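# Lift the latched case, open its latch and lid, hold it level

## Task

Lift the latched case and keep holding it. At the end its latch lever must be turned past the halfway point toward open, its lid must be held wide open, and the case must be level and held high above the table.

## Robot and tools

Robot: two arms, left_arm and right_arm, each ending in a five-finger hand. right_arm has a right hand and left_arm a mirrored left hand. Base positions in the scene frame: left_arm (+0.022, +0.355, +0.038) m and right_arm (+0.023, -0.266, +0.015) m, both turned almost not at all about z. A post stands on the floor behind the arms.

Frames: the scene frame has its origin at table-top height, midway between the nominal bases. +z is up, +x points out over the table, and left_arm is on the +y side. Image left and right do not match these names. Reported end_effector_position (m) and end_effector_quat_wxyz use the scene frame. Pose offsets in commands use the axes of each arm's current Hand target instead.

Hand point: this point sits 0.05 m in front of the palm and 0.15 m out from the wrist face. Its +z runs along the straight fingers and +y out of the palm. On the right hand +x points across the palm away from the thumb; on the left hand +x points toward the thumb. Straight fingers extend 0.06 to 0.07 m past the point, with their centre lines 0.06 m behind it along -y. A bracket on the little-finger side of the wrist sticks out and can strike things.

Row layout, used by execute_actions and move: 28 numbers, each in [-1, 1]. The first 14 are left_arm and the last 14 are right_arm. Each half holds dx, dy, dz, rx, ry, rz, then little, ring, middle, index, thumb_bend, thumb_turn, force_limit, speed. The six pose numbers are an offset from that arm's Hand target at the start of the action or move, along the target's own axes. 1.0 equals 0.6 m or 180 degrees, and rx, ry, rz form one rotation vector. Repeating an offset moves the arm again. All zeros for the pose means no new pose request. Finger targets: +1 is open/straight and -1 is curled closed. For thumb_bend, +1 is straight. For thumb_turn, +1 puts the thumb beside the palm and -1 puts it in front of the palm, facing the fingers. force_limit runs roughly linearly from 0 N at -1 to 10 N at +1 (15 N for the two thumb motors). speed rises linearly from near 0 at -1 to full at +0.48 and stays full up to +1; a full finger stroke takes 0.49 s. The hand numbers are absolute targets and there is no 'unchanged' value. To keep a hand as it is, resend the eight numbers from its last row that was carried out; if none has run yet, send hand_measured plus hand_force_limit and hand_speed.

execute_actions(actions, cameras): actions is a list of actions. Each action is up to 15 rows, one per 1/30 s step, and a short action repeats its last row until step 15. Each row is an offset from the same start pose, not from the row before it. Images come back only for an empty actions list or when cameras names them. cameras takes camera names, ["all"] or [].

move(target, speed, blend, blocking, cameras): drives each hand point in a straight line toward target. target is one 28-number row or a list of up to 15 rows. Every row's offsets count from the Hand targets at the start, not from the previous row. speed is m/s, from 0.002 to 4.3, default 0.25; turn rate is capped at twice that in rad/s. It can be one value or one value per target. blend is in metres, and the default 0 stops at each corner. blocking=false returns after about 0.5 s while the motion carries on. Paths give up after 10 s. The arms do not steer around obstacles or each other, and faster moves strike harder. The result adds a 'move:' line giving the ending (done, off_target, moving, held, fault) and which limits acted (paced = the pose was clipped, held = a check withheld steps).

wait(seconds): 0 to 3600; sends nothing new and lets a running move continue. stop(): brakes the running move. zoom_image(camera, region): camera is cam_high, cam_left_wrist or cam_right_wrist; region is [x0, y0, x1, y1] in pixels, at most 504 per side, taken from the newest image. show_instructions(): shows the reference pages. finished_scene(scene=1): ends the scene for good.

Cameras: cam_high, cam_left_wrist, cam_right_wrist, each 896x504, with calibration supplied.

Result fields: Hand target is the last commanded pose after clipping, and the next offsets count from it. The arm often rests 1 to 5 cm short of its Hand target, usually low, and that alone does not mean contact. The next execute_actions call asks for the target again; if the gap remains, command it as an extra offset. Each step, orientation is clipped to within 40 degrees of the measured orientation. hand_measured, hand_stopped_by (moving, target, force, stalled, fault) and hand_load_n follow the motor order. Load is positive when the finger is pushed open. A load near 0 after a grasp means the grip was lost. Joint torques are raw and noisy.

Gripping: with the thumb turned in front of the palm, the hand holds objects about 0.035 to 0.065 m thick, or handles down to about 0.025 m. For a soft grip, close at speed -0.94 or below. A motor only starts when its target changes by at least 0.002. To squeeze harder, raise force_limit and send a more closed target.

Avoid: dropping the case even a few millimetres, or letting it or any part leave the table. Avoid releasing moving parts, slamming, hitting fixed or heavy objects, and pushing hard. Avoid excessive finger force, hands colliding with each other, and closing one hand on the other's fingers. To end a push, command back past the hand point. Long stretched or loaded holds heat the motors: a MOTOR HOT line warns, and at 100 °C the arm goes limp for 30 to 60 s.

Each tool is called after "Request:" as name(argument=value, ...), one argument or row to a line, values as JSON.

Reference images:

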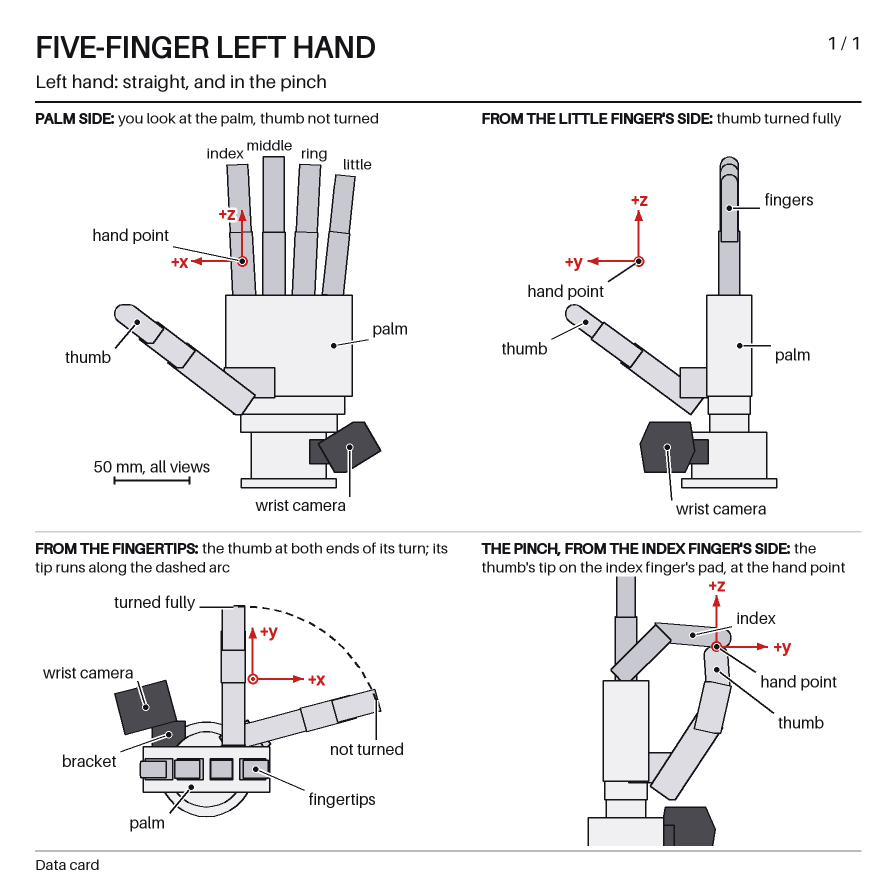

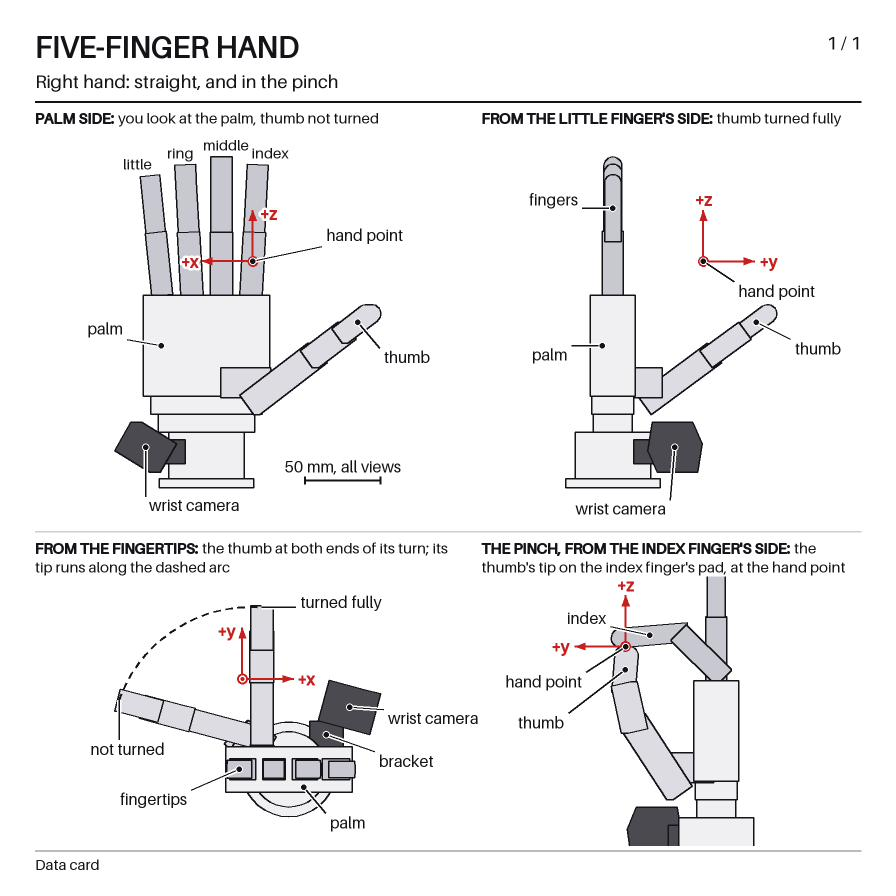

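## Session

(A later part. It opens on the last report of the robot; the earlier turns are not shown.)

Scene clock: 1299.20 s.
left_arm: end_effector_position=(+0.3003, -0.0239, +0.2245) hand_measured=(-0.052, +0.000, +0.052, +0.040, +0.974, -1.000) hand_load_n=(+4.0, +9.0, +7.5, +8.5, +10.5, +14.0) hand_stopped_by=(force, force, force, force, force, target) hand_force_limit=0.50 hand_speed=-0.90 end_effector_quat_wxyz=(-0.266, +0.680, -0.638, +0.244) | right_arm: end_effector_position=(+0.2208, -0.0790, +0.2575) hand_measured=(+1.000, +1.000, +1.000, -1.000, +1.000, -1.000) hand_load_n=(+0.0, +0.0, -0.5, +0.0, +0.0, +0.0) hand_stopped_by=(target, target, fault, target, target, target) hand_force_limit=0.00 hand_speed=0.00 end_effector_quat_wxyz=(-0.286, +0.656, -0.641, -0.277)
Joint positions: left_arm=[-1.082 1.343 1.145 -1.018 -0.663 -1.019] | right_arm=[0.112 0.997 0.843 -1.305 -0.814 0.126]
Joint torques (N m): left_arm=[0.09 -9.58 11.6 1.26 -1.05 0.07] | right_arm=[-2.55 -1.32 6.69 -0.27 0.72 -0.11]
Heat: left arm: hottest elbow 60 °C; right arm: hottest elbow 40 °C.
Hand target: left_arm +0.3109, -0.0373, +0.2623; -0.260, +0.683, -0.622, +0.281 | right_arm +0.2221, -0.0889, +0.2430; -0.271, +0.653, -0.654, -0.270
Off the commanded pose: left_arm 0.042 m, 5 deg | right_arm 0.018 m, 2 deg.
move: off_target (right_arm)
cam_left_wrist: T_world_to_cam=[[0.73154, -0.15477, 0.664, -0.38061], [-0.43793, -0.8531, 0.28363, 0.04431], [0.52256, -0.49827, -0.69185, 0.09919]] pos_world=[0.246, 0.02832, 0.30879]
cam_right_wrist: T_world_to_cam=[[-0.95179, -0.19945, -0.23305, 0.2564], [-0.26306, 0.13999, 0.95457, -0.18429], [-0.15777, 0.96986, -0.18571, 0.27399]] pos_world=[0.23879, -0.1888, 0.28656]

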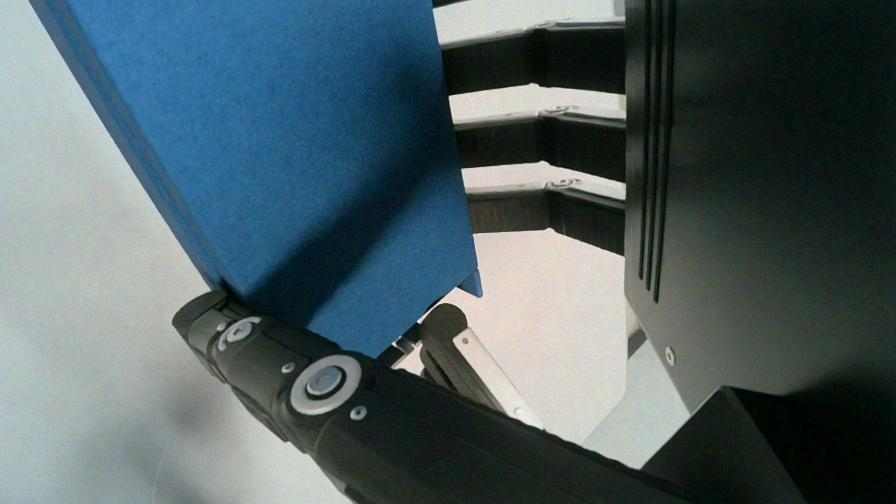

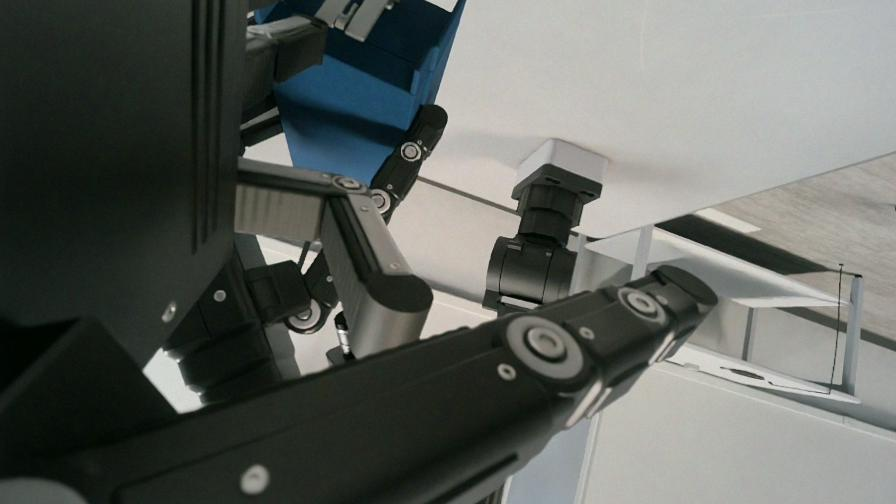

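Request:
move(
  target=[
    [0,0,0,0,0,0,-0.6,-0.6,-0.6,-0.6,0.4,-1,0.5,-0.9, -0.0564,0,-0.0025,0,0,0,1,1,1,-1,1,-1,0,0],
    [0,0,0,0,0,0,-0.6,-0.6,-0.6,-0.6,0.4,-1,0.5,-0.9, -0.0659,-0.0057,-0.0119,0,0,0,1,1,1,-1,1,-1,0,0],
    [0,0,0,0,0,0,-0.6,-0.6,-0.6,-0.6,0.4,-1,0.5,-0.9, -0.0599,-0.0057,0.0035,0,0,0,1,1,1,-1,1,-1,0,0],
  ],
  speed=[0.03,0.03,0.02],
  cameras=["cam_left_wrist","cam_right_wrist"],
)

Request:
zoom_image(
  camera="cam_left_wrist",
  region=[390, 270, 520, 370],
)

Request:
zoom_image(
  camera="cam_right_wrist",
  region=[270, 0, 400, 80],
)

Scene clock: 1337.50 s.
left_arm: end_effector_position=(+0.3009, -0.0212, +0.2244) hand_measured=(-0.052, +0.000, +0.052, +0.040, +0.974, -1.000) hand_load_n=(+5.0, +10.0, +7.5, +7.5, +11.0, +12.0) hand_stopped_by=(force, force, force, force, force, target) hand_force_limit=0.50 hand_speed=-0.90 end_effector_quat_wxyz=(-0.272, +0.677, -0.640, +0.242) | right_arm: end_effector_position=(+0.2209, -0.0675, +0.2633) hand_measured=(+1.000, +1.000, +1.000, -1.000, +1.000, -1.000) hand_load_n=(+0.0, +0.0, +0.0, +0.0, +0.0, +0.0) hand_stopped_by=(target, target, fault, target, target, target) hand_force_limit=0.00 hand_speed=0.00 end_effector_quat_wxyz=(-0.268, +0.649, -0.658, -0.272)
Joint positions: left_arm=[-1.082 1.343 1.145 -1.024 -0.672 -1.011] | right_arm=[0.167 0.989 0.863 -1.293 -0.772 0.228]
Joint torques (N m): left_arm=[-0.03 -9.76 11.55 1.47 -0.61 -0.01] | right_arm=[1.14 -1.61 9.43 0.54 -0.54 0.11]
Heat: left arm: hottest elbow 61 °C; right arm: hottest elbow 39 °C.
Hand target: left_arm +0.3109, -0.0374, +0.2623; -0.260, +0.684, -0.622, +0.281 | right_arm +0.2255, -0.0620, +0.2669; -0.271, +0.653, -0.654, -0.270
Off the commanded pose: left_arm 0.042 m, 5 deg | right_arm 0.008 m, 1 deg.
move: done
cam_left_wrist: T_world_to_cam=[[0.72818, -0.16602, 0.66498, -0.38002], [-0.44125, -0.85597, 0.26948, 0.05103], [0.52446, -0.48965, -0.69655, 0.10095]] pos_world=[0.2463, 0.03001, 0.30927]
cam_right_wrist: T_world_to_cam=[[-0.96239, -0.18583, -0.19817, 0.2542], [-0.2316, 0.17995, 0.95602, -0.19606], [-0.14199, 0.96596, -0.21622, 0.26824]] pos_world=[0.23732, -0.17659, 0.29581]

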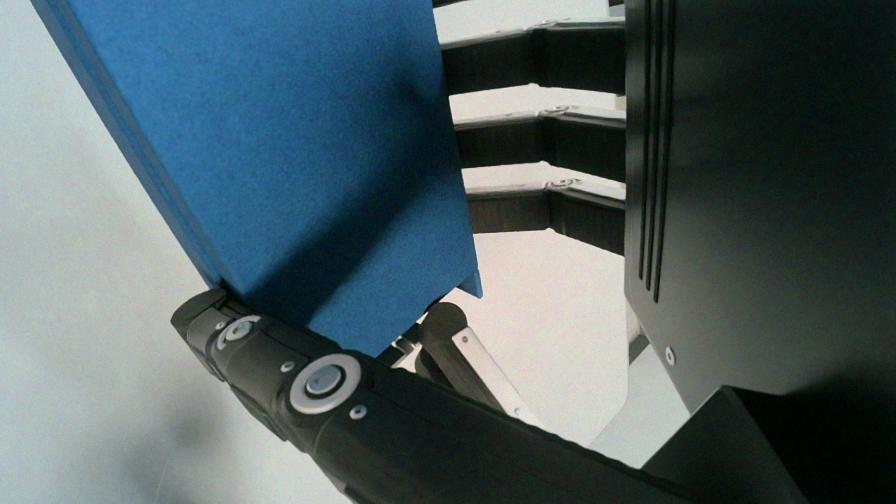

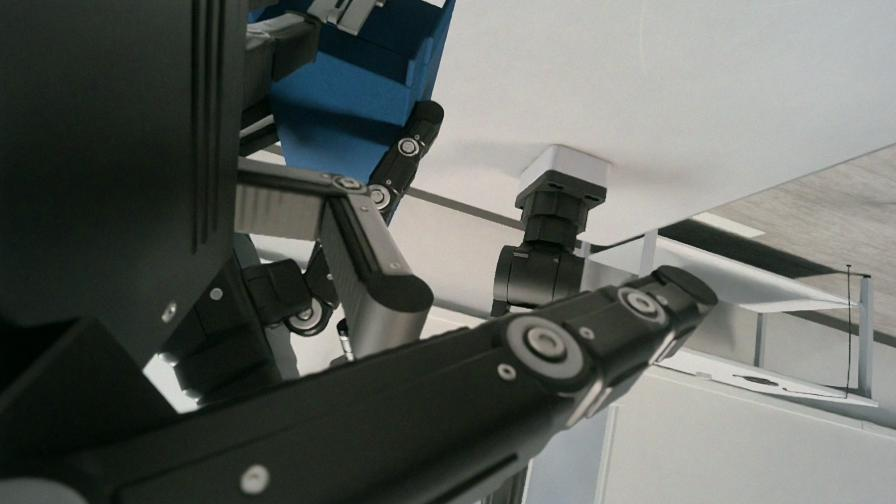

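Scaled by 3.877 from the camera's image (finer frame: 1280x720).

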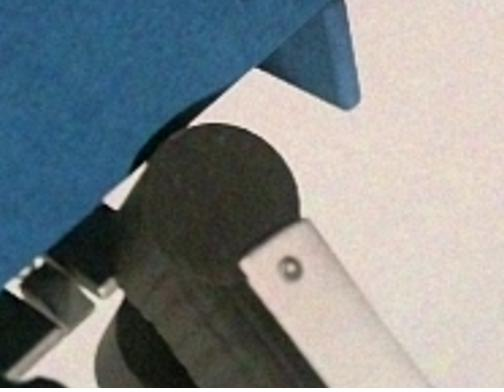

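Scaled by 3.877 from the camera's image (finer frame: 1280x720).

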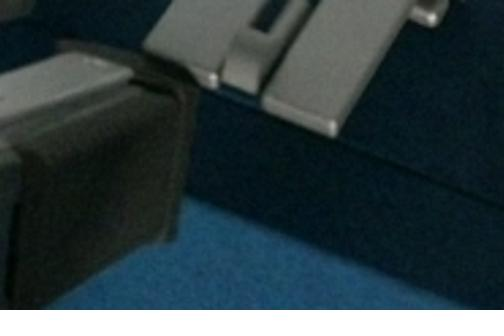

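Request:
move(
  target=[
    [0,0,0,0,0,0,-0.6,-0.6,-0.6,-0.6,0.4,-1,0.5,-0.9, -0.0095,-0.0017,-0.0072,0,0,0,1,1,1,-1,1,-1,0,0],
    [0,0,0,0,0,0,-0.6,-0.6,-0.6,-0.6,0.4,-1,0.5,-0.9, -0.0143,-0.0017,-0.0025,0,0,0,1,1,1,-1,1,-1,0,0],
    [0,0,0,0,0,0,-0.6,-0.6,-0.6,-0.6,0.4,-1,0.5,-0.9, -0.0054,-0.0017,0.0064,0,0,0,1,1,1,-1,1,-1,0,0],
  ],
  speed=[0.03,0.03,0.02],
  cameras=["cam_left_wrist","cam_right_wrist"],
)

Request:
zoom_image(
  camera="cam_left_wrist",
  region=[390, 270, 520, 370],
)

Request:
zoom_image(
  camera="cam_right_wrist",
  region=[270, 0, 400, 80],
)

Scene clock: 1363.43 s.
left_arm: end_effector_position=(+0.3014, -0.0190, +0.2242) hand_measured=(-0.052, +0.000, +0.052, +0.040, +0.974, -1.000) hand_load_n=(+5.5, +10.0, +7.5, +7.0, +11.0, +11.0) hand_stopped_by=(force, force, force, force, force, target) hand_force_limit=0.50 hand_speed=-0.90 end_effector_quat_wxyz=(-0.275, +0.675, -0.641, +0.239) | right_arm: end_effector_position=(+0.2227, -0.0641, +0.2632) hand_measured=(+1.000, +1.000, +1.000, -1.000, +1.000, -1.000) hand_load_n=(+0.0, +0.0, +0.0, +0.0, -0.5, +0.0) hand_stopped_by=(target, target, fault, target, target, target) hand_force_limit=0.00 hand_speed=0.00 end_effector_quat_wxyz=(-0.268, +0.649, -0.660, -0.269)
Joint positions: left_arm=[-1.08 1.343 1.145 -1.029 -0.676 -1.006] | right_arm=[0.18 0.989 0.865 -1.277 -0.764 0.252]
Joint torques (N m): left_arm=[-0.09 -9.93 11.52 1.58 -0.46 -0.08] | right_arm=[1.55 -1.44 9.32 0.57 -0.73 0.16]
Heat: left arm: hottest elbow 61 °C; right arm: hottest elbow 39 °C.
Hand target: left_arm +0.3110, -0.0373, +0.2623; -0.260, +0.684, -0.622, +0.281 | right_arm +0.2266, -0.0571, +0.2664; -0.271, +0.653, -0.654, -0.270
Off the commanded pose: left_arm 0.043 m, 6 deg | right_arm 0.009 m, 1 deg.
move: done
cam_left_wrist: T_world_to_cam=[[0.72755, -0.17304, 0.66388, -0.37956], [-0.44238, -0.85795, 0.26118, 0.0553], [0.52438, -0.48371, -0.70075, 0.10263]] pos_world=[0.24679, 0.03141, 0.30945]
cam_right_wrist: T_world_to_cam=[[-0.96282, -0.18237, -0.19928, 0.25714], [-0.23282, 0.18608, 0.95455, -0.19503], [-0.137, 0.96546, -0.22162, 0.26534]] pos_world=[0.23852, -0.17299, 0.29621]

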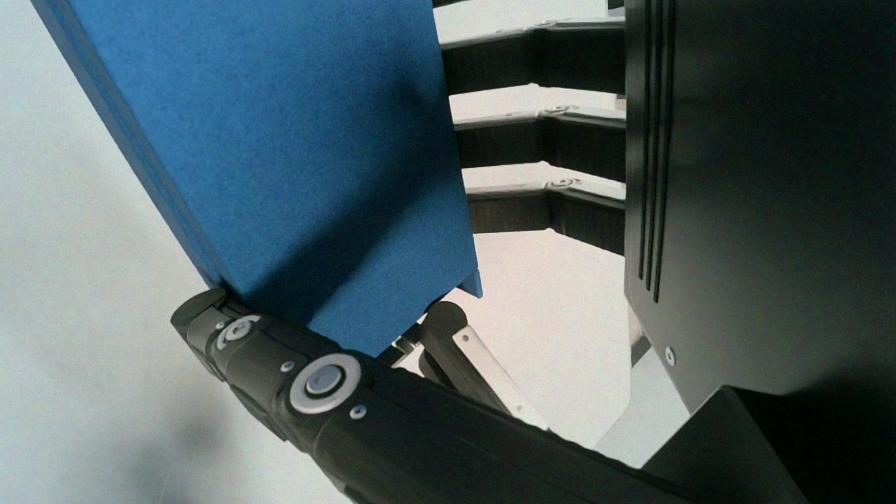

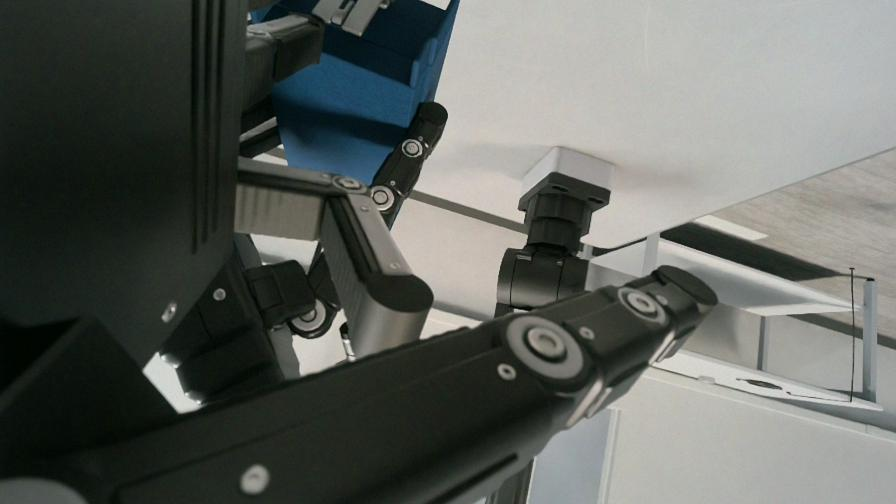

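Scaled by 3.877 from the camera's image (finer frame: 1280x720).

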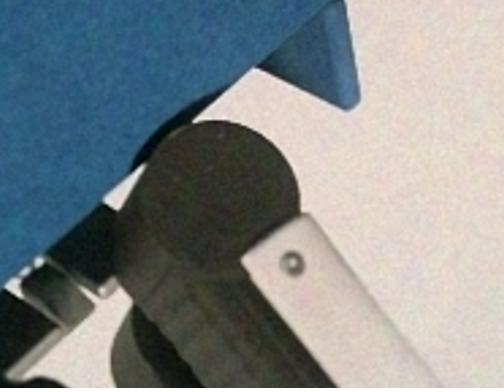

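Scaled by 3.877 from the camera's image (finer frame: 1280x720).

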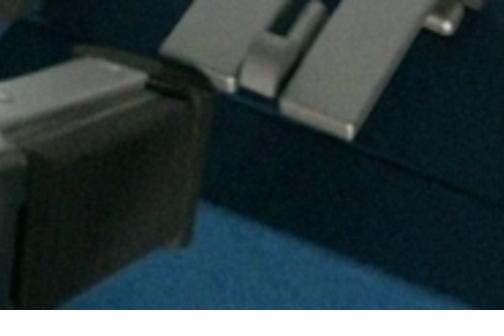

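Request:
wait(
  seconds=0.1,
  cameras=["cam_high"],
)

Request:
zoom_image(
  camera="cam_high",
  region=[360, 80, 500, 200],
)

Scene clock: 1400.57 s.
left_arm: end_effector_position=(+0.3014, -0.0190, +0.2242) hand_measured=(-0.052, +0.000, +0.052, +0.040, +0.974, -1.000) hand_load_n=(+5.0, +10.0, +7.5, +7.5, +11.0, +11.0) hand_stopped_by=(force, force, force, force, force, target) hand_force_limit=0.50 hand_speed=-0.90 end_effector_quat_wxyz=(-0.275, +0.675, -0.641, +0.239) | right_arm: end_effector_position=(+0.2227, -0.0641, +0.2632) hand_measured=(+1.000, +1.000, +1.000, -1.000, +1.000, -1.000) hand_load_n=(+0.0, +0.0, +0.0, +0.5, -0.5, -0.5) hand_stopped_by=(target, target, fault, target, target, target) hand_force_limit=0.00 hand_speed=0.00 end_effector_quat_wxyz=(-0.268, +0.649, -0.660, -0.269)
Joint positions: left_arm=[-1.08 1.343 1.145 -1.029 -0.676 -1.006] | right_arm=[0.18 0.989 0.865 -1.277 -0.764 0.252]
Joint torques (N m): left_arm=[0.03 -9.64 11.6 1.72 -0.43 -0.08] | right_arm=[1.38 -1.44 9.32 0.66 -0.75 0.14]
Heat: left arm: hottest elbow 61 °C; right arm: hottest elbow 41 °C.
Hand target: left_arm +0.3110, -0.0373, +0.2623; -0.260, +0.684, -0.622, +0.281 | right_arm +0.2266, -0.0571, +0.2664; -0.271, +0.653, -0.654, -0.270
Off the commanded pose: left_arm 0.043 m, 6 deg | right_arm 0.009 m, 1 deg.
wait: 0.10 s; at rest from the start

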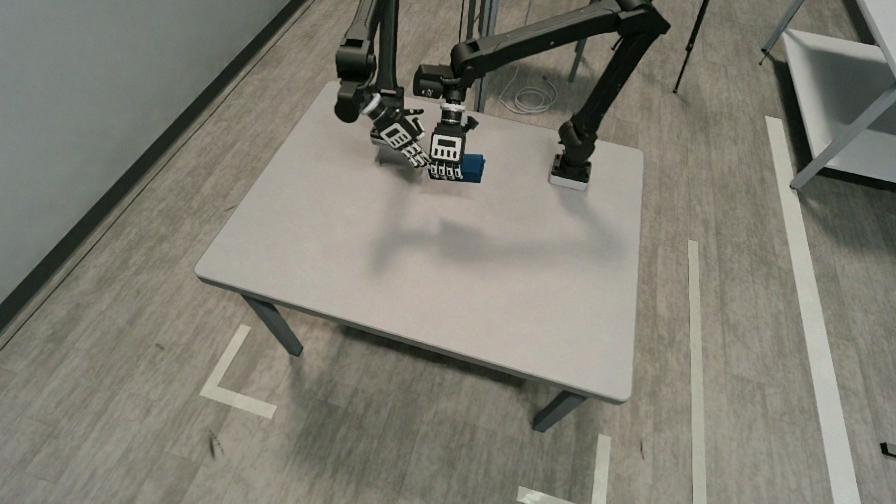

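Scaled by 3.600 from the camera's image (finer frame: 1280x720).

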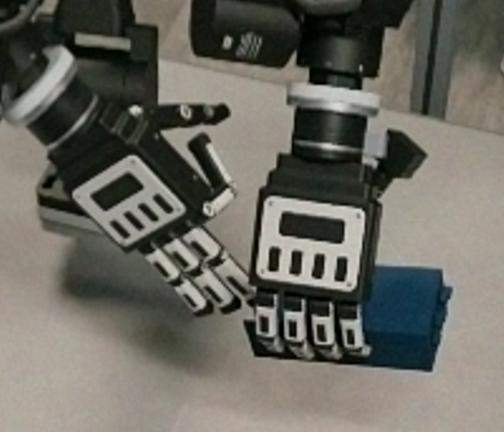

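Request:
move(
  target=[0,0,0,0,0,0,-0.6,-0.6,-0.6,-0.6,0.4,-1,0.5,-0.9, 0.1,0,0,0,0,0,1,1,1,-1,1,-1,0,0],
  speed=0.03,
  cameras=["cam_left_wrist","cam_right_wrist"],
)

Request:
zoom_image(
  camera="cam_left_wrist",
  region=[390, 270, 520, 370],
)

Request:
zoom_image(
  camera="cam_right_wrist",
  region=[270, 0, 400, 80],
)

Scene clock: 1440.77 s.
left_arm: end_effector_position=(+0.3033, -0.0274, +0.2230) hand_measured=(-0.052, +0.000, +0.050, +0.040, +0.974, -1.000) hand_load_n=(+3.5, +7.0, +4.0, +9.0, +10.5, +14.5) hand_stopped_by=(force, force, force, force, force, target) hand_force_limit=0.50 hand_speed=-0.90 end_effector_quat_wxyz=(-0.264, +0.686, -0.630, +0.249) | right_arm: end_effector_position=(+0.2229, -0.0860, +0.2431) hand_measured=(+1.000, +1.000, +1.000, -1.000, +1.000, -1.000) hand_load_n=(+0.0, +0.0, -2.0, +0.0, -0.5, +0.0) hand_stopped_by=(target, target, fault, target, target, target) hand_force_limit=0.00 hand_speed=0.00 end_effector_quat_wxyz=(-0.293, +0.658, -0.635, -0.279)
Joint positions: left_arm=[-1.08 1.35 1.145 -1.006 -0.665 -1.036] | right_arm=[0.081 1.017 0.813 -1.284 -0.83 0.07]
Joint torques (N m): left_arm=[-0.21 -10.34 11.6 0.81 -0.98 0.24] | right_arm=[-3.31 -0.62 6.64 -0.27 1.31 -0.16]
Heat: left arm: hottest elbow 61 °C; right arm: hottest elbow 41 °C.
Hand target: left_arm +0.3110, -0.0373, +0.2623; -0.260, +0.684, -0.622, +0.281 | right_arm +0.2265, -0.0995, +0.2240; -0.271, +0.653, -0.654, -0.270
Off the commanded pose: left_arm 0.041 m, 4 deg | right_arm 0.024 m, 4 deg.
move: off_target (right_arm)
cam_left_wrist: T_world_to_cam=[[0.73037, -0.13376, 0.66983, -0.38274], [-0.42698, -0.85483, 0.29487, 0.03719], [0.53315, -0.50137, -0.68146, 0.08926]] pos_world=[0.24783, 0.02535, 0.30623]
cam_right_wrist: T_world_to_cam=[[-0.94741, -0.20379, -0.24673, 0.25555], [-0.2751, 0.12479, 0.95328, -0.16726], [-0.16348, 0.97103, -0.17429, 0.27698]] pos_world=[0.24138, -0.196, 0.27077]

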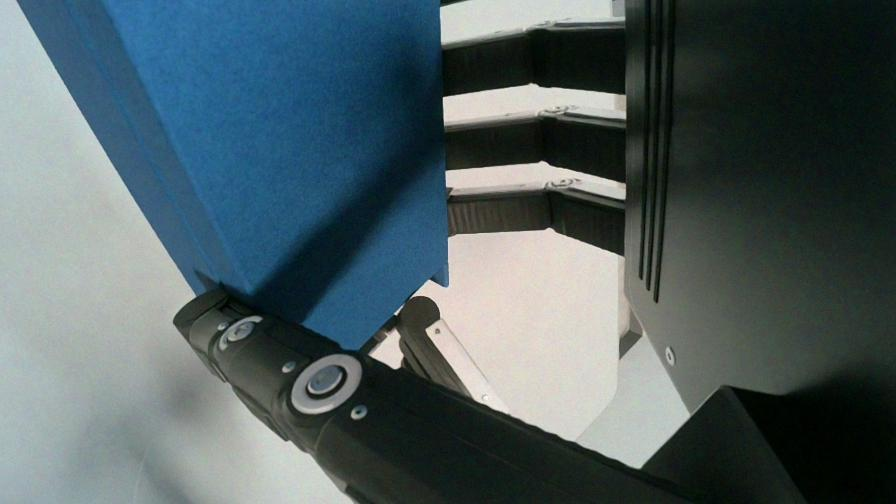

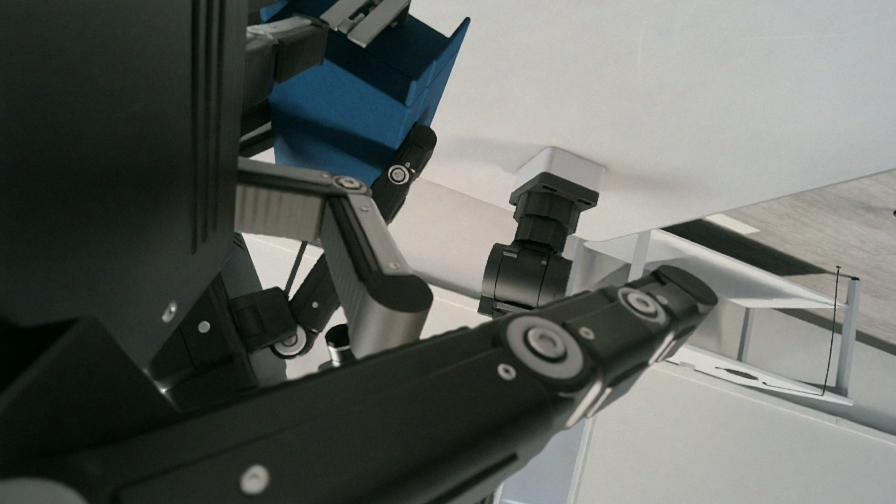

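Scaled by 3.877 from the camera's image (finer frame: 1280x720).

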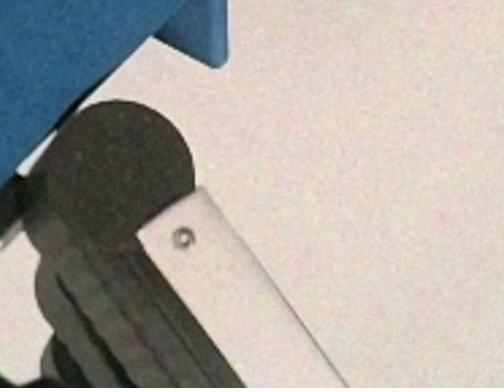

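Scaled by 3.877 from the camera's image (finer frame: 1280x720).

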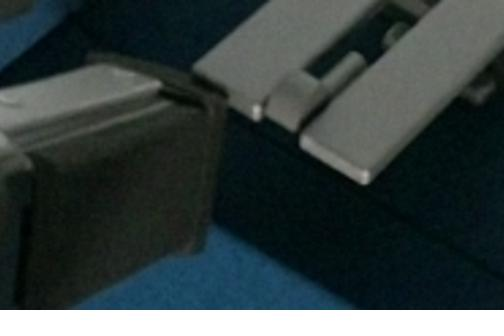

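Request:
zoom_image(
  camera="cam_right_wrist",
  region=[310, 0, 430, 60],
)

Scaled by 4.200 from the camera's image (finer frame: 1280x720).

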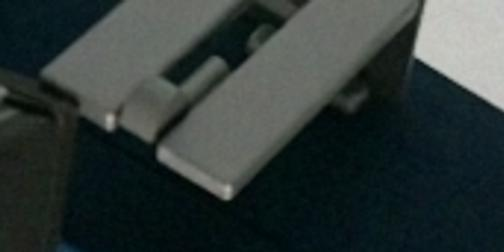

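Request:
move(
  target=[
    [0,0,0,0,0,0,-0.6,-0.6,-0.6,-0.6,0.4,-1,0.5,-0.9, -0.0572,0.006,-0.0088,0,0,0,1,1,1,-1,1,-1,0,0],
    [0,0,0,0,0,0,-0.6,-0.6,-0.6,-0.6,0.4,-1,0.5,-0.9, -0.0854,0.006,-0.0583,0,0,0,1,1,1,-1,1,-1,0,0],
    [0,0,0,0,0,0,-0.6,-0.6,-0.6,-0.6,0.4,-1,0.5,-0.9, 0.0053,0.0192,-0.1137,0,0,0,1,1,1,-1,1,-1,0,0],
    [0,0,0,0,0,0,-0.6,-0.6,-0.6,-0.6,0.4,-1,0.5,-0.9, 0.0583,0.0225,-0.0371,0.196,0,0.196,1,1,1,-1,1,-1,0,0],
  ],
  speed=[0.03,0.05,0.1,0.1],
  blend=[0.001,0.003,0.01,0],
  cameras=["cam_left_wrist","cam_right_wrist"],
)

Scene clock: 1518.30 s.
left_arm: end_effector_position=(+0.3028, -0.0255, +0.2260) hand_measured=(-0.052, +0.000, +0.050, +0.040, +0.974, -1.000) hand_load_n=(+5.0, +7.5, +3.0, +7.0, +10.5, +11.0) hand_stopped_by=(force, force, force, force, force, target) hand_force_limit=0.50 hand_speed=-0.90 end_effector_quat_wxyz=(-0.267, +0.683, -0.632, +0.250) | right_arm: end_effector_position=(+0.2103, -0.1415, +0.2118) hand_measured=(+1.000, +1.000, +1.000, -1.000, +1.000, -1.000) hand_load_n=(+0.0, +0.0, +0.0, +0.5, +0.0, +0.0) hand_stopped_by=(target, target, fault, target, target, target) hand_force_limit=0.00 hand_speed=0.00 end_effector_quat_wxyz=(+0.351, -0.315, +0.872, +0.134)
Joint positions: left_arm=[-1.082 1.343 1.145 -1.01 -0.672 -1.029] | right_arm=[-0.2 0.365 0.492 -1.167 -0.589 0.829]
Joint torques (N m): left_arm=[0.26 -9.58 11.58 0.98 -0.67 0.17] | right_arm=[0.56 3.08 8.81 1.29 -0.35 0.17]
Heat: left arm: hottest elbow 62 °C; right arm: hottest elbow 38 °C.
Hand target: left_arm +0.3109, -0.0374, +0.2622; -0.260, +0.684, -0.622, +0.280 | right_arm +0.2129, -0.1399, +0.2150; +0.360, -0.316, +0.868, +0.131
Off the commanded pose: left_arm 0.039 m, 4 deg | right_arm 0.004 m, 1 deg.
move: done
cam_left_wrist: T_world_to_cam=[[0.72554, -0.14007, 0.67377, -0.38365], [-0.43224, -0.8546, 0.28779, 0.04087], [0.5355, -0.50003, -0.6806, 0.09169]] pos_world=[0.24692, 0.02704, 0.30914]
cam_right_wrist: T_world_to_cam=[[-0.76892, 0.60939, -0.19338, 0.29078], [-0.00256, 0.29954, 0.95408, -0.1668], [0.63933, 0.73411, -0.22877, 0.13258]] pos_world=[0.1384, -0.22457, 0.2457]

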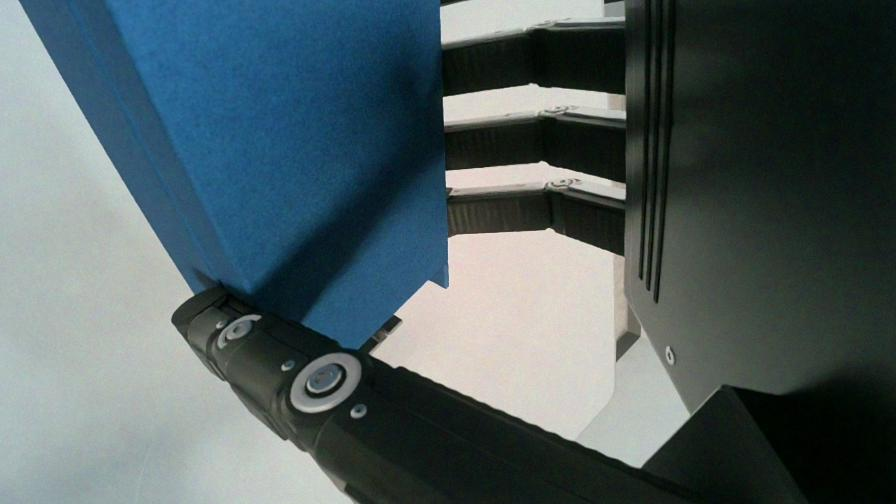

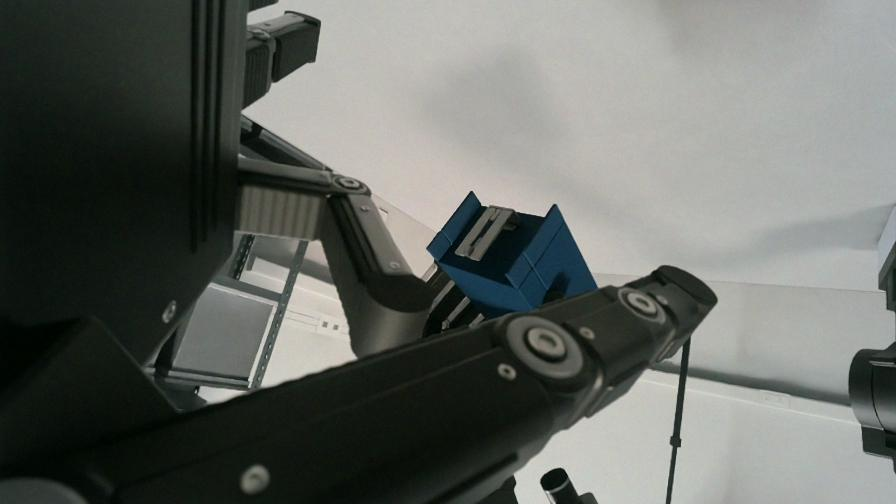

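Request:
zoom_image(
  camera="cam_right_wrist",
  region=[420, 180, 600, 320],
)

Request:
zoom_image(
  camera="cam_right_wrist",
  region=[440, 190, 530, 270],
)

Scaled by 2.800 from the camera's image (finer frame: 1280x720).

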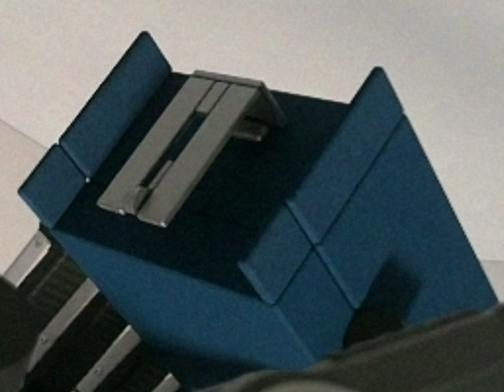

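Scaled by 5.600 from the camera's image (finer frame: 1280x720).

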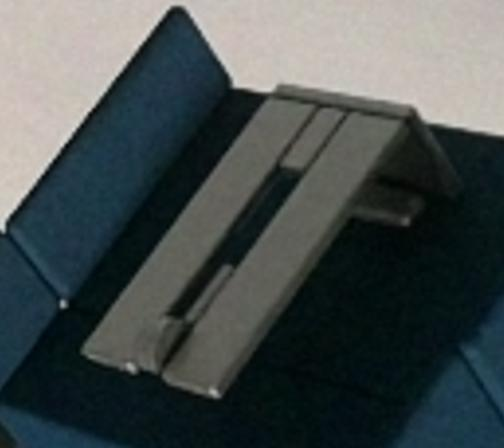

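Request:
move(
  target=[-0.0142,0.1645,0.1657,0,0,0,-0.6,-0.6,-0.6,-0.6,0.4,-1,0.5,-0.9, 0.1412,-0.0531,0.0473,0,0,0,1,1,1,-1,1,-1,0,0],
  speed=0.08,
  cameras=["all"],
)

Request:
zoom_image(
  camera="cam_right_wrist",
  region=[400, 150, 600, 320],
)

Scene clock: 1642.23 s.
left_arm: end_effector_position=(+0.3081, -0.0353, +0.1198) hand_measured=(-0.052, +0.000, +0.050, +0.040, +0.974, -1.000) hand_load_n=(+5.0, +7.5, +3.0, +7.0, +10.5, +11.0) hand_stopped_by=(force, force, force, force, force, target) hand_force_limit=0.50 hand_speed=-0.90 end_effector_quat_wxyz=(-0.259, +0.686, -0.622, +0.275) | right_arm: end_effector_position=(+0.1998, -0.1860, +0.1354) hand_measured=(+1.000, +1.000, +1.000, -1.000, +1.000, -1.000) hand_load_n=(+0.0, +0.0, +0.0, +0.0, +0.0, -0.5) hand_stopped_by=(target, target, fault, target, target, target) hand_force_limit=0.00 hand_speed=0.00 end_effector_quat_wxyz=(+0.354, -0.313, +0.870, +0.138)
Joint positions: left_arm=[-1.082 1.443 0.932 -0.64 -0.672 -1.028] | right_arm=[-0.612 0.517 0.334 -1.167 -0.755 0.343]
Joint torques (N m): left_arm=[0.15 -8.53 6.61 1.85 -0.64 0.17] | right_arm=[-1.49 3.49 8.39 0.73 -0.69 -0.09]
Heat: left arm: hottest elbow 62 °C; right arm: hottest elbow 38 °C.
Hand target: left_arm +0.3111, -0.0373, +0.1219; -0.260, +0.684, -0.622, +0.281 | right_arm +0.2030, -0.1900, +0.1352; +0.360, -0.316, +0.868, +0.131
Off the commanded pose: left_arm 0.004 m, 1 deg | right_arm 0.005 m, 1 deg.
move: done
cam_left_wrist: T_world_to_cam=[[0.70678, -0.10682, 0.69932, -0.31347], [-0.44101, -0.83947, 0.31749, 0.06505], [0.55314, -0.5328, -0.64043, 0.00022]] pos_world=[0.25012, 0.02124, 0.19871]
cam_right_wrist: T_world_to_cam=[[-0.76862, 0.61122, -0.18879, 0.29481], [-0.00577, 0.28849, 0.95747, -0.08244], [0.63968, 0.73701, -0.21821, 0.15355]] pos_world=[0.12789, -0.26957, 0.1681]

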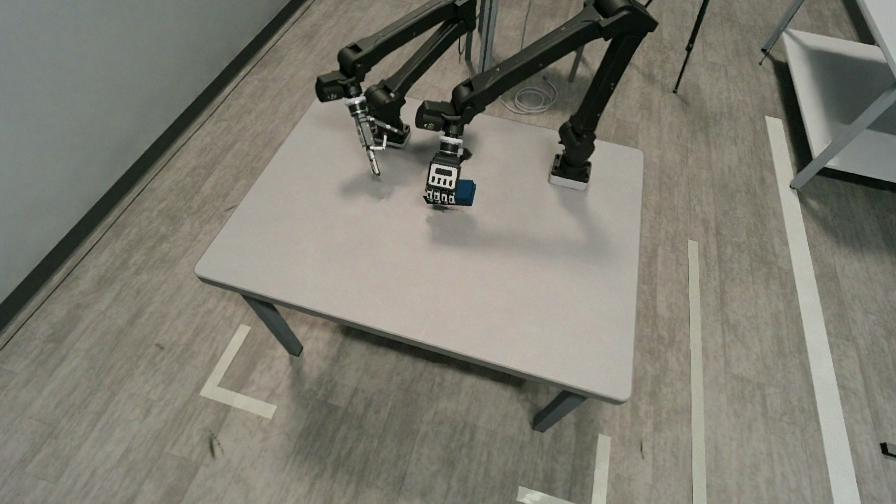

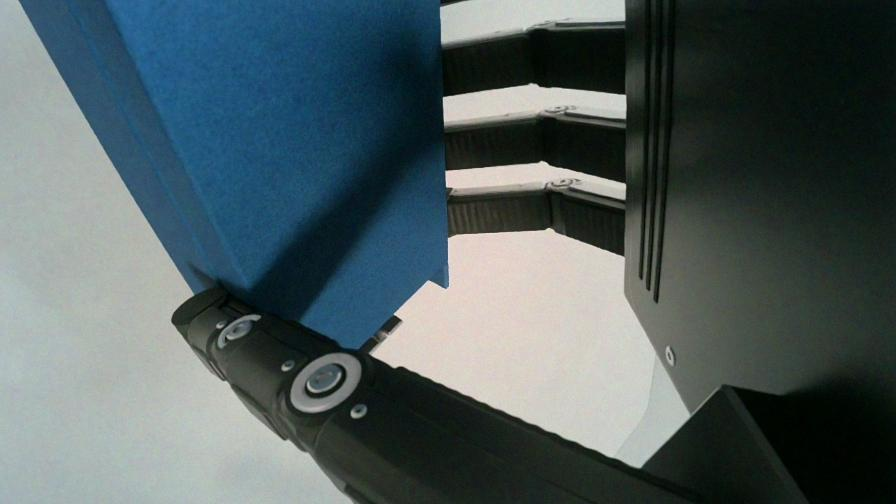

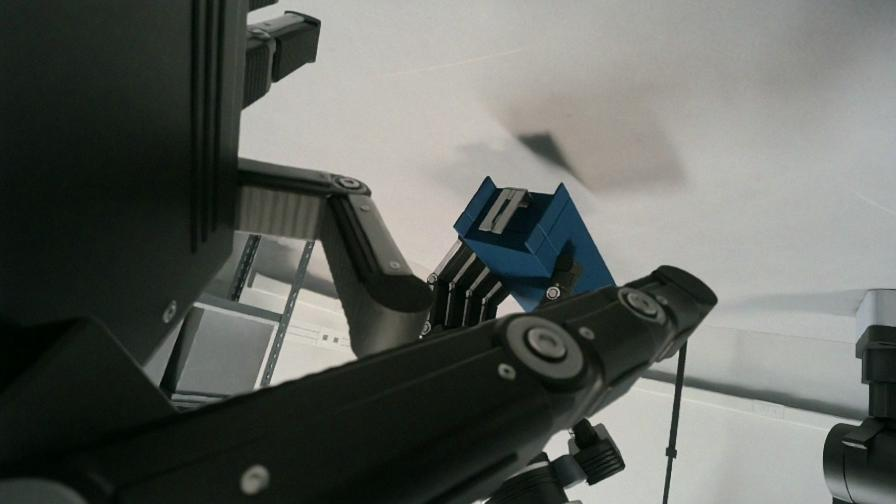

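Scaled by 2.520 from the camera's image (finer frame: 1280x720).

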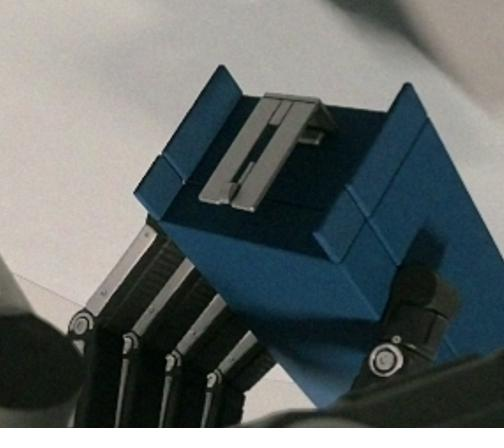

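Request:
move(
  target=[0,0,0,-0.0083,0.0862,-0.0865,-0.6,-0.6,-0.6,-0.6,0.4,-1,0.5,-0.9, 0,0,0,0,0,0,1,1,1,-1,1,-1,0,0],
  speed=0.1,
  cameras=["all"],
)

Request:
zoom_image(
  camera="cam_right_wrist",
  region=[400, 120, 620, 320],
)

Scene clock: 1672.33 s.
left_arm: end_effector_position=(+0.3053, -0.0338, +0.1070) hand_measured=(-0.052, +0.000, +0.050, +0.040, +0.974, -1.000) hand_load_n=(+5.5, +7.5, +3.0, +7.0, +10.5, +10.5) hand_stopped_by=(force, force, force, force, force, target) hand_force_limit=0.50 hand_speed=-0.90 end_effector_quat_wxyz=(-0.133, +0.717, -0.572, +0.375) | right_arm: end_effector_position=(+0.1998, -0.1861, +0.1353) hand_measured=(+1.000, +1.000, +1.000, -1.000, +1.000, -1.000) hand_load_n=(+0.0, +0.0, +0.0, +0.0, +0.0, +0.0) hand_stopped_by=(target, target, fault, target, target, target) hand_force_limit=0.00 hand_speed=0.00 end_effector_quat_wxyz=(+0.354, -0.314, +0.870, +0.138)
Joint positions: left_arm=[-1 1.335 0.685 -0.22 -0.467 -1.047] | right_arm=[-0.612 0.517 0.334 -1.167 -0.755 0.342]
Joint torques (N m): left_arm=[0.56 -8.23 6.26 2.44 -0.16 -0.14] | right_arm=[-1.49 3.43 8.36 0.68 -0.69 -0.1]
Heat: left arm: hottest elbow 56 °C; right arm: hottest elbow 38 °C.
Hand target: left_arm +0.3111, -0.0372, +0.1218; -0.125, +0.721, -0.556, +0.394 | right_arm +0.2030, -0.1901, +0.1351; +0.360, -0.316, +0.868, +0.131
Off the commanded pose: left_arm 0.016 m, 3 deg | right_arm 0.005 m, 1 deg.
move: off_target (left_arm)
cam_left_wrist: T_world_to_cam=[[0.71402, 0.12237, 0.68935, -0.29579], [-0.44792, -0.67689, 0.58412, 0.04816], [0.53809, -0.72584, -0.4285, -0.03016]] pos_world=[0.249, 0.04691, 0.16285]
cam_right_wrist: T_world_to_cam=[[-0.7688, 0.61075, -0.18956, 0.29487], [-0.00641, 0.28904, 0.9573, -0.08206], [0.63945, 0.73719, -0.2183, 0.15369]] pos_world=[0.12789, -0.26967, 0.168]

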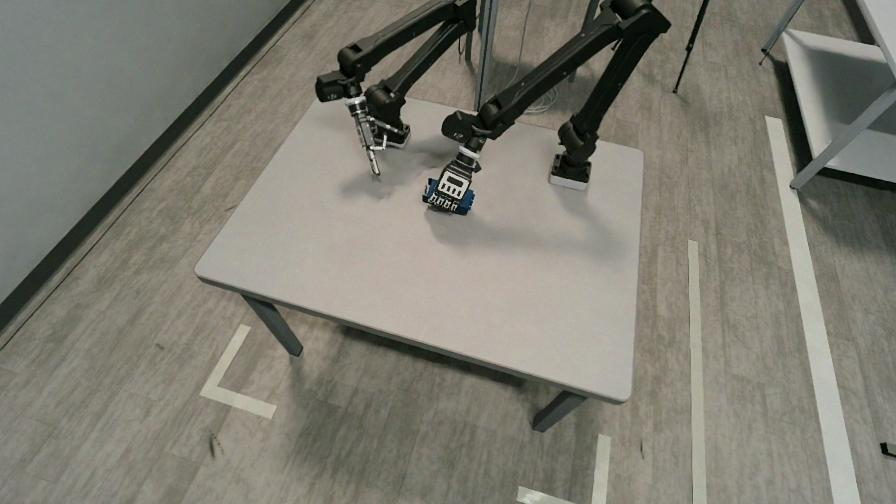

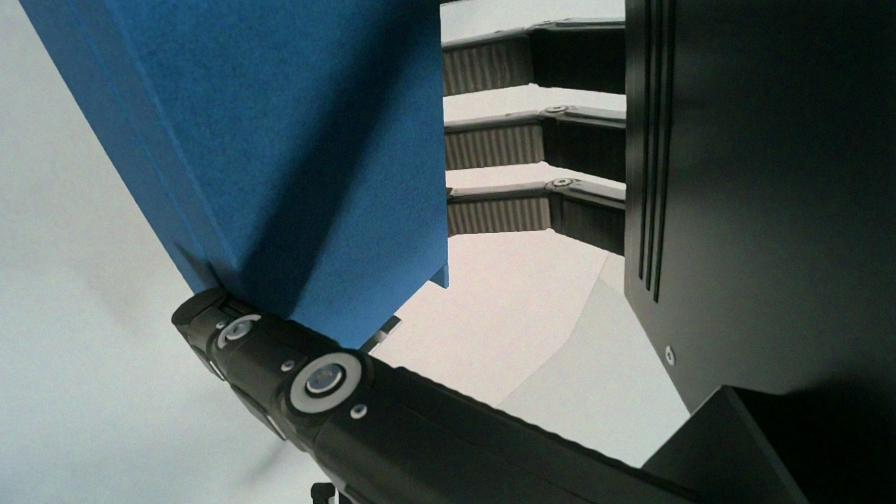

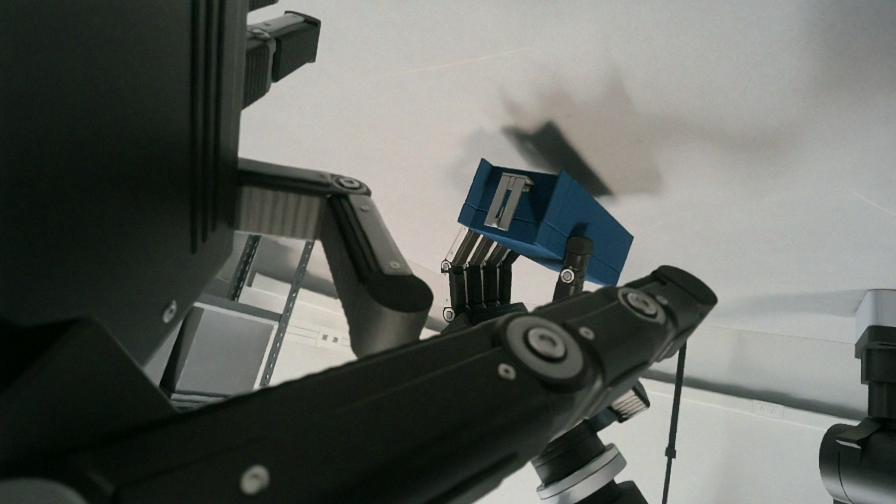

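Scaled by 2.291 from the camera's image (finer frame: 1280x720).

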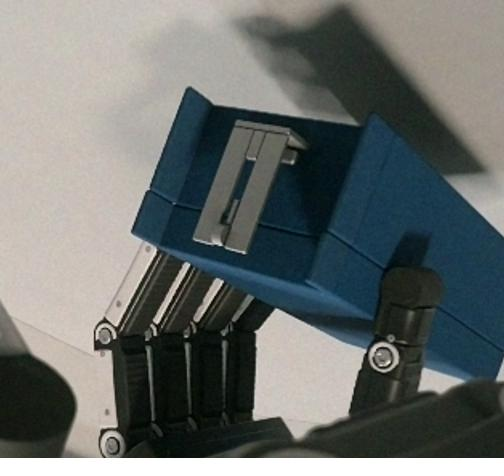

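Request:
move(
  target=[0,0,0,0.0512,0.055,-0.0183,-0.6,-0.6,-0.6,-0.6,0.4,-1,0.5,-0.9, 0,0,0,0,0,0,1,1,1,-1,1,-1,0,0],
  speed=0.1,
  cameras=["cam_right_wrist"],
)

Request:
zoom_image(
  camera="cam_right_wrist",
  region=[400, 120, 620, 320],
)

Scene clock: 1694.47 s.
left_arm: end_effector_position=(+0.3117, -0.0326, +0.1148) hand_measured=(-0.052, +0.000, +0.050, +0.040, +0.974, -1.000) hand_load_n=(+5.0, +7.5, +3.0, +7.0, +10.0, +10.5) hand_stopped_by=(force, force, force, force, force, target) hand_force_limit=0.50 hand_speed=-0.90 end_effector_quat_wxyz=(-0.125, +0.693, -0.513, +0.490) | right_arm: end_effector_position=(+0.1998, -0.1861, +0.1353) hand_measured=(+1.000, +1.000, +1.000, -1.000, +1.000, -1.000) hand_load_n=(+0.0, +0.0, +0.0, +0.0, +0.0, +0.0) hand_stopped_by=(target, target, fault, target, target, target) hand_force_limit=0.00 hand_speed=0.00 end_effector_quat_wxyz=(+0.354, -0.314, +0.870, +0.138)
Joint positions: left_arm=[-1.017 1.324 0.512 0.209 -0.538 -1.022] | right_arm=[-0.612 0.517 0.334 -1.167 -0.755 0.342]
Joint torques (N m): left_arm=[-0.56 -6.01 5.64 2.96 -0.33 0.11] | right_arm=[-1.32 3.49 8.4 0.7 -0.71 -0.11]
Heat: left arm: hottest elbow 53 °C; right arm: hottest elbow 38 °C.
Hand target: left_arm +0.3111, -0.0374, +0.1219; -0.122, +0.687, -0.511, +0.502 | right_arm +0.2030, -0.1901, +0.1351; +0.360, -0.316, +0.868, +0.131
Off the commanded pose: left_arm 0.008 m, 2 deg | right_arm 0.005 m, 1 deg.
move: done
cam_right_wrist: T_world_to_cam=[[-0.7688, 0.61075, -0.18956, 0.29487], [-0.00641, 0.28904, 0.9573, -0.08206], [0.63945, 0.73719, -0.2183, 0.15369]] pos_world=[0.12789, -0.26967, 0.168]

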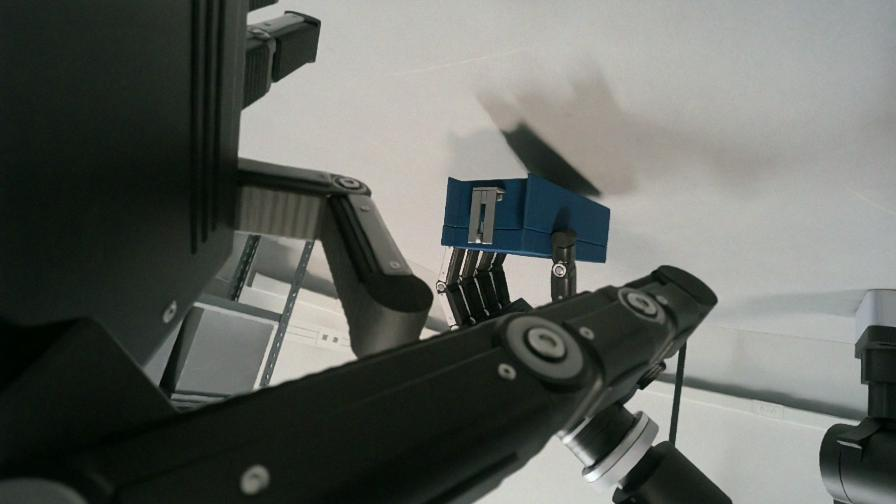

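Scaled by 2.291 from the camera's image (finer frame: 1280x720).

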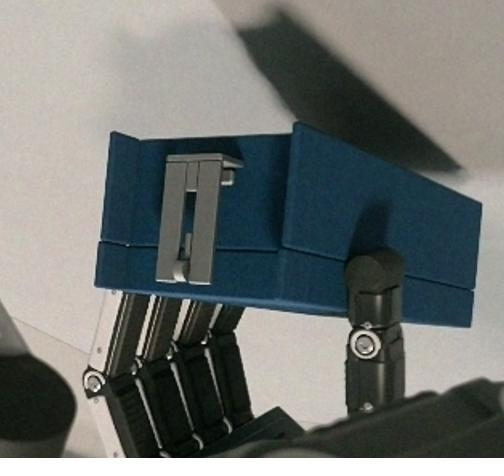

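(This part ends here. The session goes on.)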